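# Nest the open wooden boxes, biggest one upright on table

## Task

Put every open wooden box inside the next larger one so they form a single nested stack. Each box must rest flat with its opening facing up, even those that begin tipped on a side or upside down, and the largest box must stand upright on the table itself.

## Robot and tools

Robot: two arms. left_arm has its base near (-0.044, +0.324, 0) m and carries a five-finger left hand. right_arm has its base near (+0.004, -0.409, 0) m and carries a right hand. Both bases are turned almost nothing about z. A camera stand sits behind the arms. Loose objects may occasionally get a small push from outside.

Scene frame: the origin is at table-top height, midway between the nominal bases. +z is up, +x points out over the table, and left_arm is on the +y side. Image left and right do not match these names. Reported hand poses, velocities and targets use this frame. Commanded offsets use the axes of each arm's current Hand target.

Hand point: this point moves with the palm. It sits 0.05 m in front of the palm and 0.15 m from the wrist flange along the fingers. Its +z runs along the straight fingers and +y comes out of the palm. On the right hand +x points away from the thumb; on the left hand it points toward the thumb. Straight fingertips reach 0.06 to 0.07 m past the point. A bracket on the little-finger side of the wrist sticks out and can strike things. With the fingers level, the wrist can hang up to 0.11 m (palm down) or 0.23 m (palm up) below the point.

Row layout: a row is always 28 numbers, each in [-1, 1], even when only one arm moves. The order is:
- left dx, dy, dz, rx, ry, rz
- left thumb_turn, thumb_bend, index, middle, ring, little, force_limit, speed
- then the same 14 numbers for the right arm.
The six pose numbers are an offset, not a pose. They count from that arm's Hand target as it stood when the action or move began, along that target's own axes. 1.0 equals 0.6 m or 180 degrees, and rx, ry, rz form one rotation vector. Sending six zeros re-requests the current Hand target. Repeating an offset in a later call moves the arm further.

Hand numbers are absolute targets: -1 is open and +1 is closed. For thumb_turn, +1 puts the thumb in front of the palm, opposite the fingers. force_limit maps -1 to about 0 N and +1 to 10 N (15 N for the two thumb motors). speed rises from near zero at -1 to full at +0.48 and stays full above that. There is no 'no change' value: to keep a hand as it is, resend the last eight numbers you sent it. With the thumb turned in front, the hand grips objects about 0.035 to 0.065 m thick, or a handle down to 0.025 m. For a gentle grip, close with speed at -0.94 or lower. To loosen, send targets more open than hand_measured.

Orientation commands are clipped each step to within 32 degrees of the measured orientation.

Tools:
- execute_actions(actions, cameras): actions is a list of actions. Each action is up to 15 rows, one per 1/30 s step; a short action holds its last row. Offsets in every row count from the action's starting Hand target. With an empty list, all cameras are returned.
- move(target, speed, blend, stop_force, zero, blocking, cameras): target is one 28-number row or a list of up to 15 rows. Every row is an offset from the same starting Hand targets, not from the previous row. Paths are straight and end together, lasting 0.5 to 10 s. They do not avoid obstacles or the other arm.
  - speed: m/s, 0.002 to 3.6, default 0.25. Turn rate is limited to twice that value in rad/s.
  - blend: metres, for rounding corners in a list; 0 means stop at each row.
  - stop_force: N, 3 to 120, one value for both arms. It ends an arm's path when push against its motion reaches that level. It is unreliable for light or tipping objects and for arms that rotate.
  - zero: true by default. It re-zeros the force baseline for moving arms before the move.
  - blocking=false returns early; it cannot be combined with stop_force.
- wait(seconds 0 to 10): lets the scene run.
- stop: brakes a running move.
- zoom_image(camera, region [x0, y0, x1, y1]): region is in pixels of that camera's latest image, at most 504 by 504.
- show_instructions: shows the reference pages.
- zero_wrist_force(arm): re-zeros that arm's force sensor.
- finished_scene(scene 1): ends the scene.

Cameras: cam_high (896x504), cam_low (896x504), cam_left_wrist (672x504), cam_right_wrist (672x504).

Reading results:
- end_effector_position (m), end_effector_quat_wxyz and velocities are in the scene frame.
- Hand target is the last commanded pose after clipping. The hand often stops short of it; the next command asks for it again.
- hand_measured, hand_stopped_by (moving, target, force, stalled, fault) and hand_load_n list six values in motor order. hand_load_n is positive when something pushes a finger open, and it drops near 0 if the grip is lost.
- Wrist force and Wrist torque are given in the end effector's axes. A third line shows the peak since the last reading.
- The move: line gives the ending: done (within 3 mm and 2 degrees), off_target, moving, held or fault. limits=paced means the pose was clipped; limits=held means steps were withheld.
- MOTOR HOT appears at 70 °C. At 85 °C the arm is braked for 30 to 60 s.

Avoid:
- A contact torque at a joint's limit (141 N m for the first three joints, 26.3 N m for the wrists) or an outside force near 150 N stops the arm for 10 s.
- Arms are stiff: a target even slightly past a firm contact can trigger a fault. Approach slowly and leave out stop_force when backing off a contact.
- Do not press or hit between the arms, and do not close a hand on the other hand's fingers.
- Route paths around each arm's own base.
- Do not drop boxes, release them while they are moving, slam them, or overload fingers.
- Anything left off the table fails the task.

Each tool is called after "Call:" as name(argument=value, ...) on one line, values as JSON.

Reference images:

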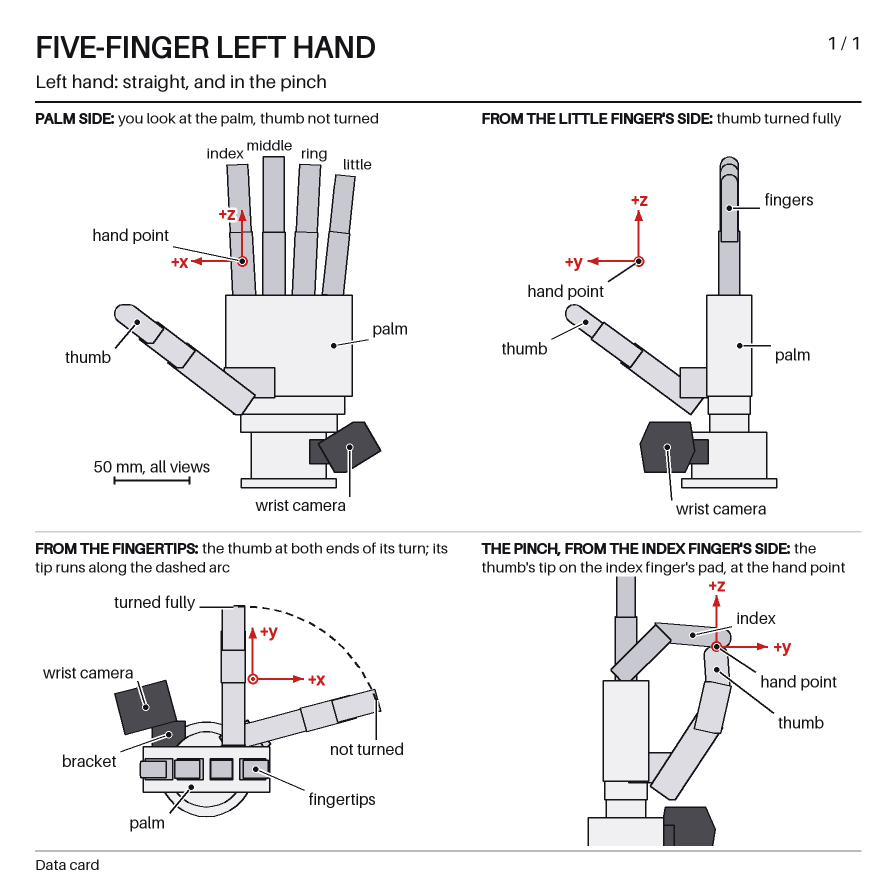

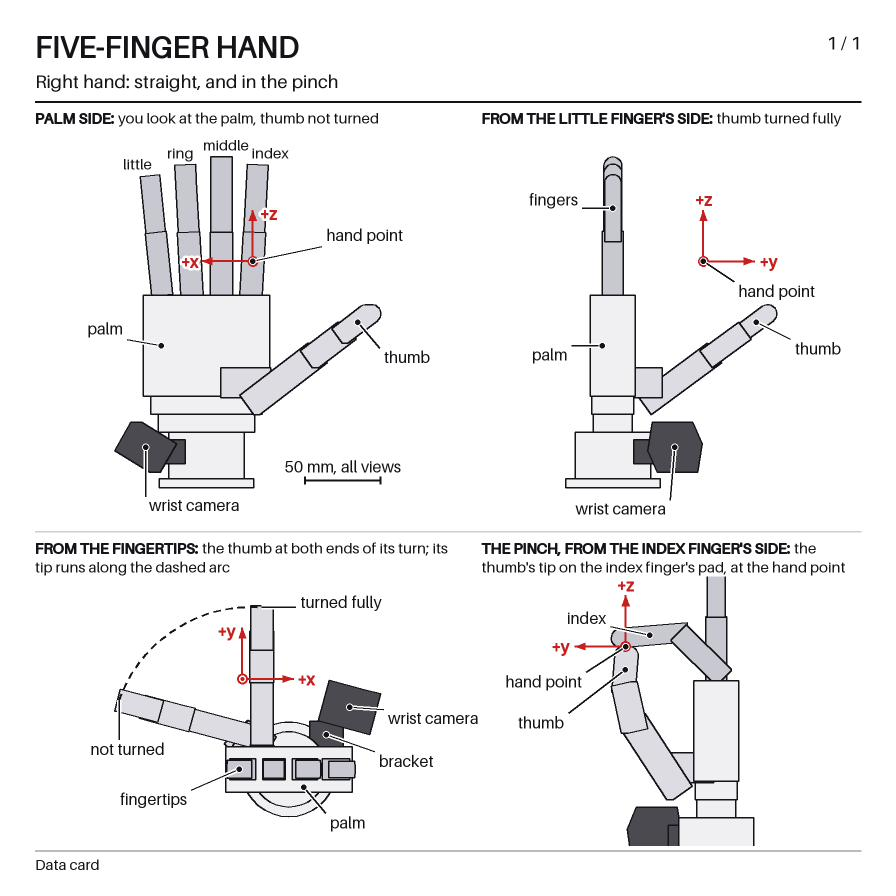

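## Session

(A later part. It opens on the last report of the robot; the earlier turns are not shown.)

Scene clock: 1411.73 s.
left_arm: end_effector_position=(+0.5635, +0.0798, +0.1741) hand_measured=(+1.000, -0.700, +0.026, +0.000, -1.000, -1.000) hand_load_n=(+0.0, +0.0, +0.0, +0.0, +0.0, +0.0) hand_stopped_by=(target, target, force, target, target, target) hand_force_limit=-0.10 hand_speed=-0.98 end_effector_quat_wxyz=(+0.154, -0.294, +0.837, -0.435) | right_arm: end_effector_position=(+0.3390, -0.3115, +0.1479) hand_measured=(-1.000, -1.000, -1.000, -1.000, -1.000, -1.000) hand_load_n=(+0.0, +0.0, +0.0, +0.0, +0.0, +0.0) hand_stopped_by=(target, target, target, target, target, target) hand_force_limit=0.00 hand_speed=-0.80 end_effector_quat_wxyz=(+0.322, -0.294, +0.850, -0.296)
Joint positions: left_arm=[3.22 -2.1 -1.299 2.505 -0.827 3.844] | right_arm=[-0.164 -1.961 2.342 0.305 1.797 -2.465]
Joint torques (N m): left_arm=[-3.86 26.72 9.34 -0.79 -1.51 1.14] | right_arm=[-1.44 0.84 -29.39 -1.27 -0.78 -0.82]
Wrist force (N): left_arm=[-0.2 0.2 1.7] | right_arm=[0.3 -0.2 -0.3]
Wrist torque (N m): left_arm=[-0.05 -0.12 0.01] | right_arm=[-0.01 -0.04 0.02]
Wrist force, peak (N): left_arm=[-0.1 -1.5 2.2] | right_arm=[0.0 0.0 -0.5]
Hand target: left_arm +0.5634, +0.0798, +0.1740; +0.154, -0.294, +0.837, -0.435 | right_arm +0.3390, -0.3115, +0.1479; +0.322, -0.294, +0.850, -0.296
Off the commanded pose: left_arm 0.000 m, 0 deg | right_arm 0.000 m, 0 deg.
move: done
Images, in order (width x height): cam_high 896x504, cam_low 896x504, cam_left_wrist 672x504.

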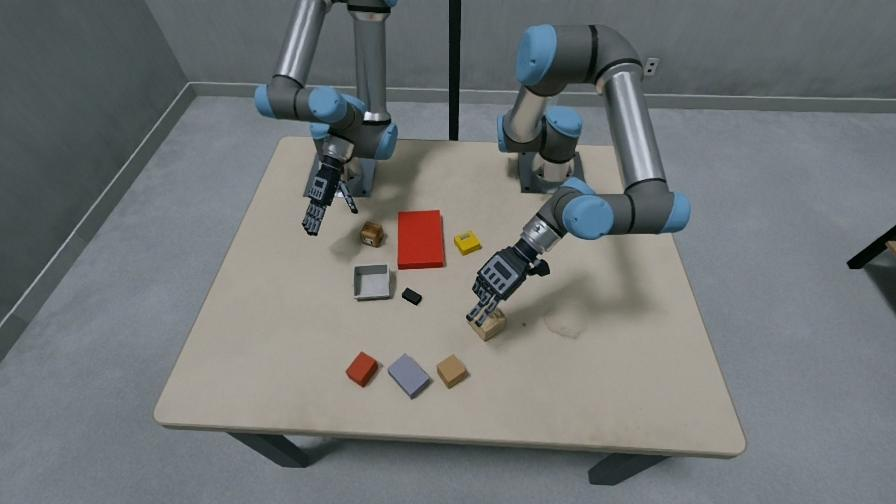

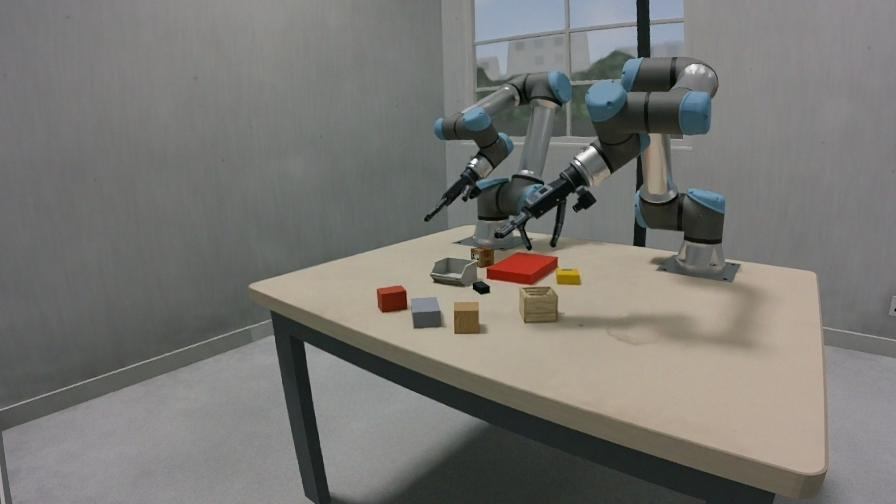

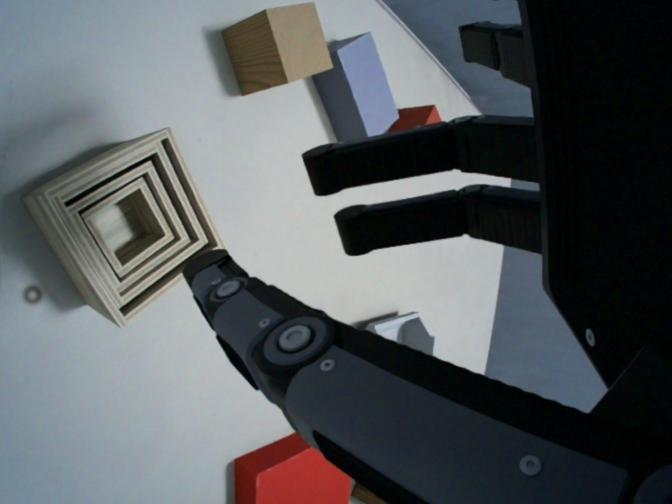

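Call:
zoom_image(camera="cam_high", region=[425, 345, 480, 395])

Call:
zoom_image(camera="cam_low", region=[430, 240, 510, 345])

Call:
zoom_image(camera="cam_high", region=[350, 210, 500, 310])

Call:
zoom_image(camera="cam_high", region=[460, 295, 515, 345])

Scaled by 9.164 from the camera's 896x504 image, which has a finer 1280x720 frame.

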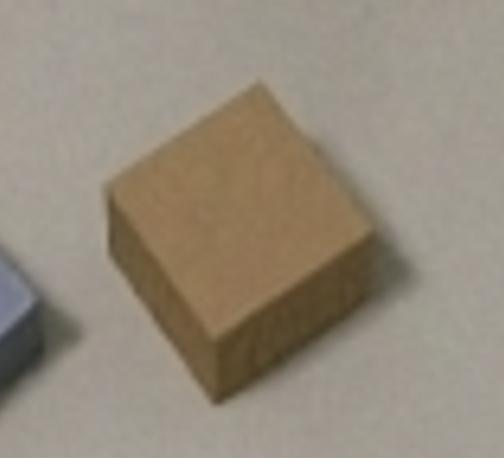

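Scaled by 4.800 from the camera's 896x504 image, which has a finer 1280x720 frame.

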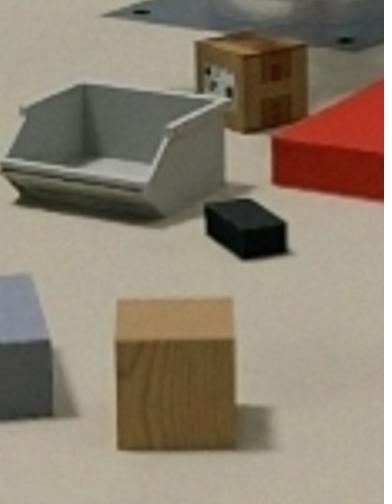

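Scaled by 3.360 from the camera's 896x504 image, which has a finer 1280x720 frame.

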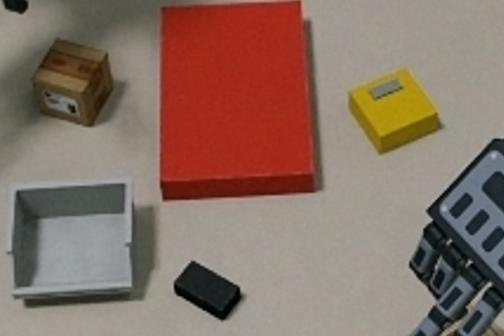

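Scaled by 9.164 from the camera's 896x504 image, which has a finer 1280x720 frame.

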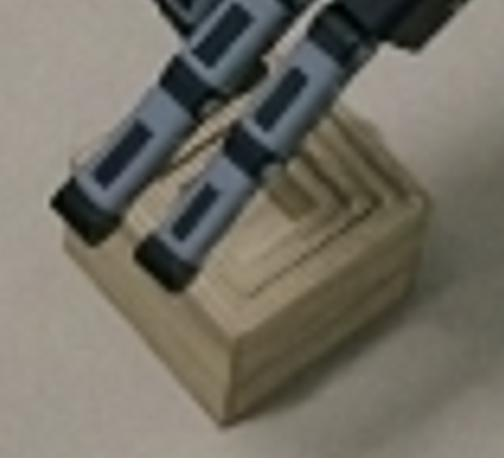

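Call:
zoom_image(camera="cam_low", region=[520, 282, 560, 306])

Call:
zoom_image(camera="cam_left_wrist", region=[60, 150, 200, 290])

Scaled by 12.600 from the camera's 896x504 image, which has a finer 1280x720 frame.

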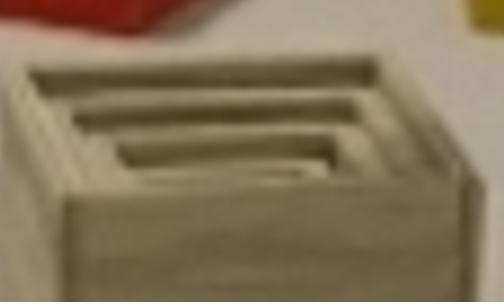

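Scaled by 3.600 from the camera's 672x504 image, which has a finer 960x720 frame.

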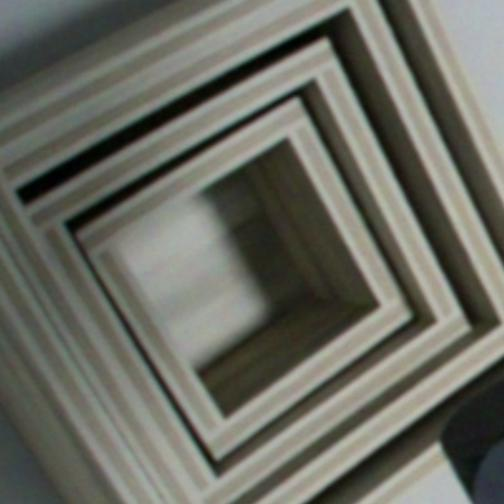

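Call:
zoom_image(camera="cam_left_wrist", region=[20, 170, 120, 270])

Call:
zoom_image(camera="cam_left_wrist", region=[90, 230, 190, 330])

Call:
zoom_image(camera="cam_left_wrist", region=[110, 120, 210, 220])

Call:
zoom_image(camera="cam_left_wrist", region=[130, 190, 230, 290])

Scaled by 5.040 from the camera's 672x504 image, which has a finer 960x720 frame.

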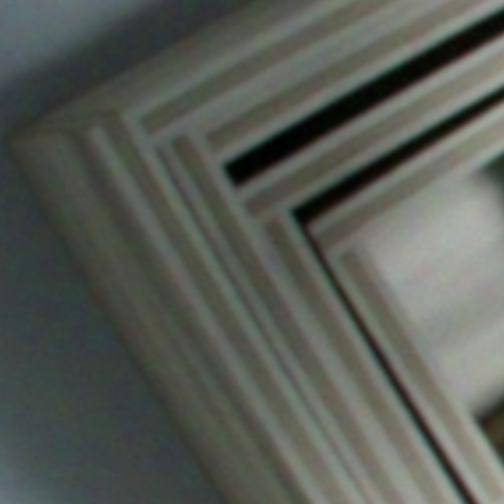

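Scaled by 5.040 from the camera's 672x504 image, which has a finer 960x720 frame.

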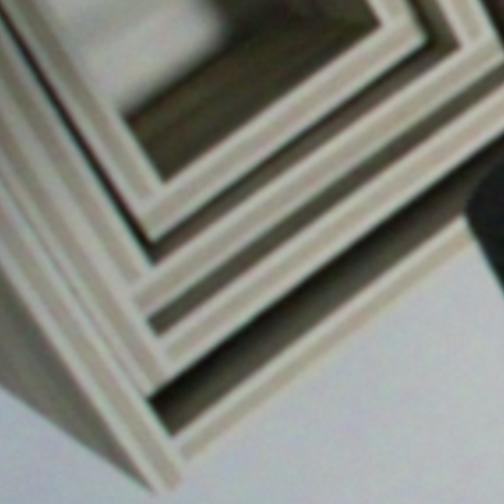

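Scaled by 5.040 from the camera's 672x504 image, which has a finer 960x720 frame.

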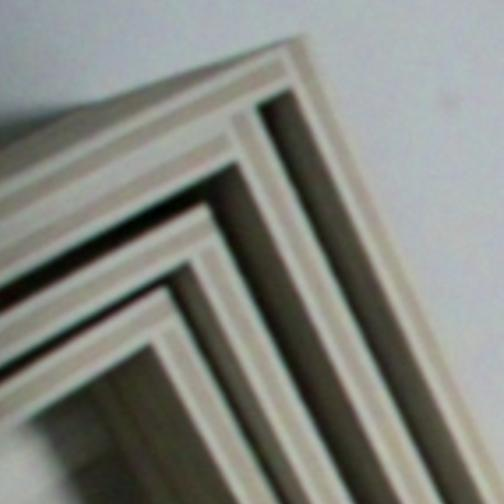

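Scaled by 5.040 from the camera's 672x504 image, which has a finer 960x720 frame.

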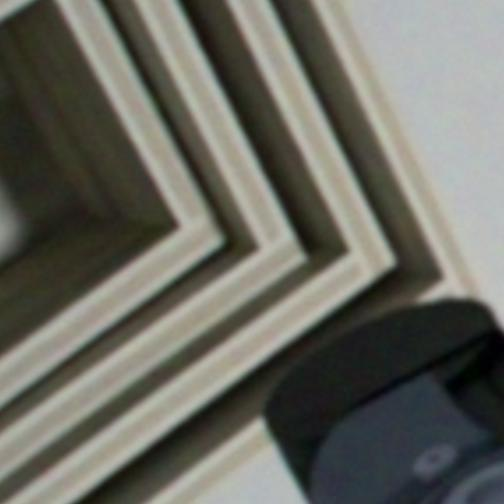

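Call:
move(target=[0,-0.1365,-0.0957,0,0,0,1,-0.7,0.15,0,-1,-1,-0.1,-0.98,0,0,0,0,0,0,-1,-1,-1,-1,-1,-1,0,-0.8], speed=0.15, cameras=["all"])

Scene clock: 1458.53 s.
left_arm: end_effector_position=(+0.5634, +0.0797, +0.2740) hand_measured=(+1.000, -0.700, +0.026, +0.000, -1.000, -1.000) hand_load_n=(-0.5, +0.5, +0.0, +0.0, +0.0, +0.0) hand_stopped_by=(target, target, force, target, target, target) hand_force_limit=-0.10 hand_speed=-0.98 end_effector_quat_wxyz=(+0.154, -0.294, +0.837, -0.435) | right_arm: end_effector_position=(+0.3390, -0.3115, +0.1479) hand_measured=(-1.000, -1.000, -1.000, -1.000, -1.000, -1.000) hand_load_n=(-0.5, +0.0, +0.0, +0.0, +0.0, +0.0) hand_stopped_by=(target, target, target, target, target, target) hand_force_limit=0.00 hand_speed=-0.80 end_effector_quat_wxyz=(+0.322, -0.294, +0.850, -0.296)
Joint positions: left_arm=[3.219 -2.065 -1.095 2.265 -0.827 3.843] | right_arm=[-0.164 -1.961 2.342 0.305 1.797 -2.465]
Joint torques (N m): left_arm=[-6.76 25.92 15.86 -1.66 -1.63 0.4] | right_arm=[-0.94 1.6 -28.9 -1.41 -0.88 -0.89]
Wrist force (N): left_arm=[0.0 0.3 1.8] | right_arm=[-0.1 0.1 -0.1]
Wrist torque (N m): left_arm=[-0.02 -0.15 -0.01] | right_arm=[0.02 0.02 0.00]
Wrist force, peak (N): left_arm=[-0.2 1.7 2.5] | right_arm=[0.1 -0.4 -0.4]
Hand target: left_arm +0.5633, +0.0797, +0.2740; +0.154, -0.294, +0.837, -0.435 | right_arm +0.3390, -0.3115, +0.1479; +0.322, -0.294, +0.850, -0.296
Off the commanded pose: left_arm 0.000 m, 0 deg | right_arm 0.000 m, 0 deg.
move: done

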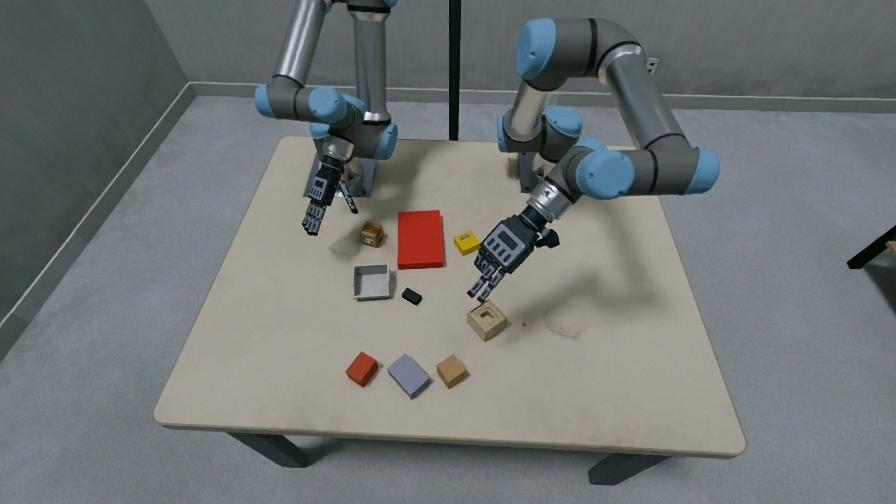

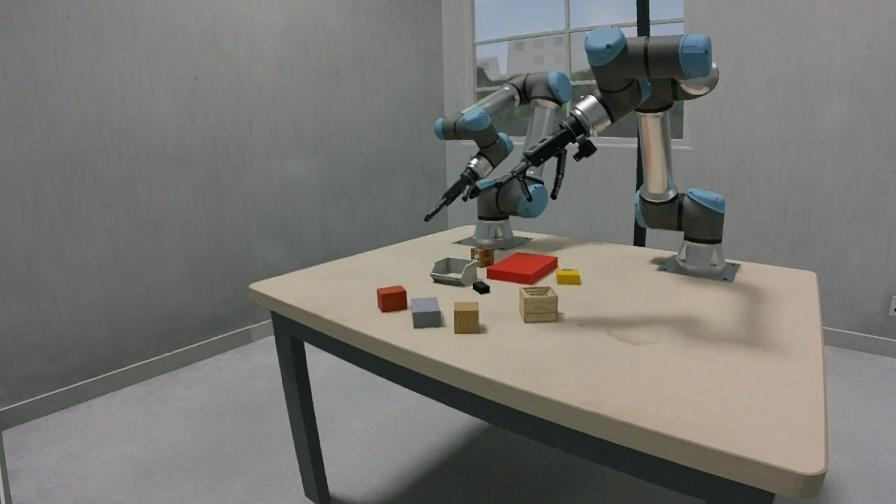

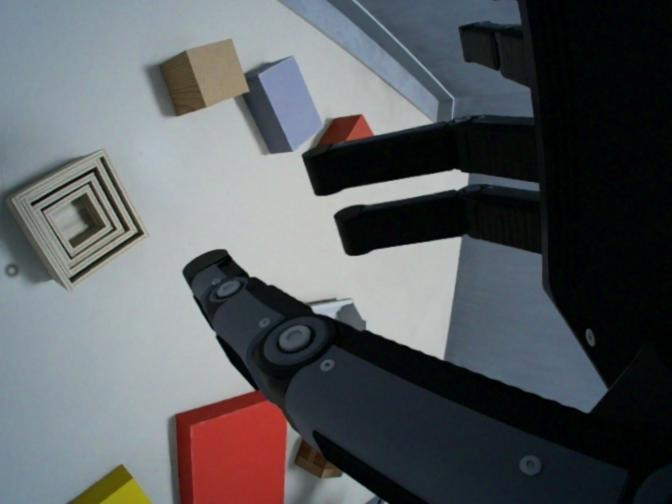

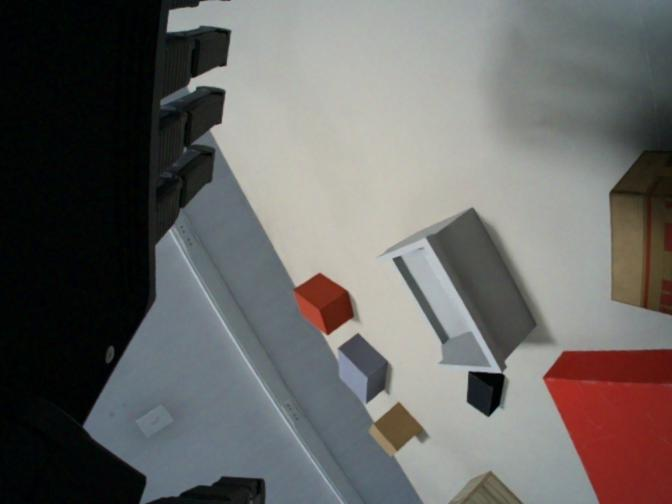

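Call:
zoom_image(camera="cam_left_wrist", region=[0, 140, 160, 300])

Call:
zoom_image(camera="cam_low", region=[500, 270, 580, 330])

Scaled by 3.150 from the camera's 672x504 image, which has a finer 960x720 frame.

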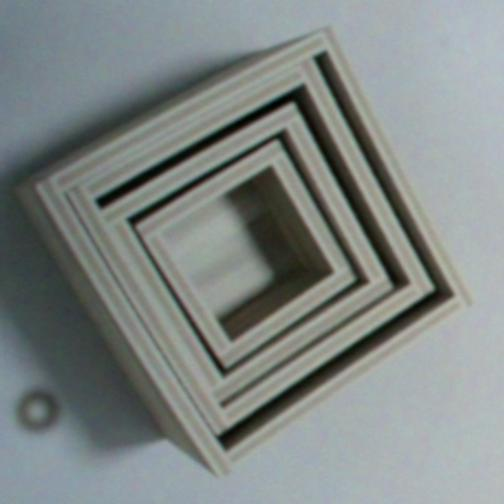

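Scaled by 6.300 from the camera's 896x504 image, which has a finer 1280x720 frame.

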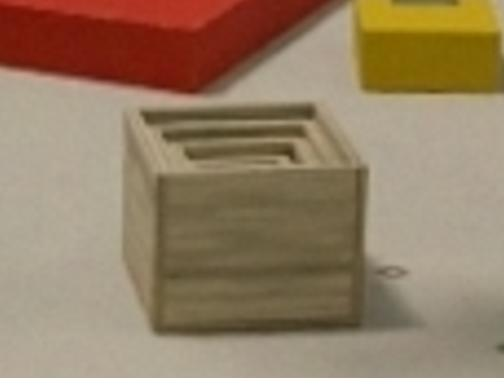

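Call:
finished_scene()

The scene is finished: the task was done.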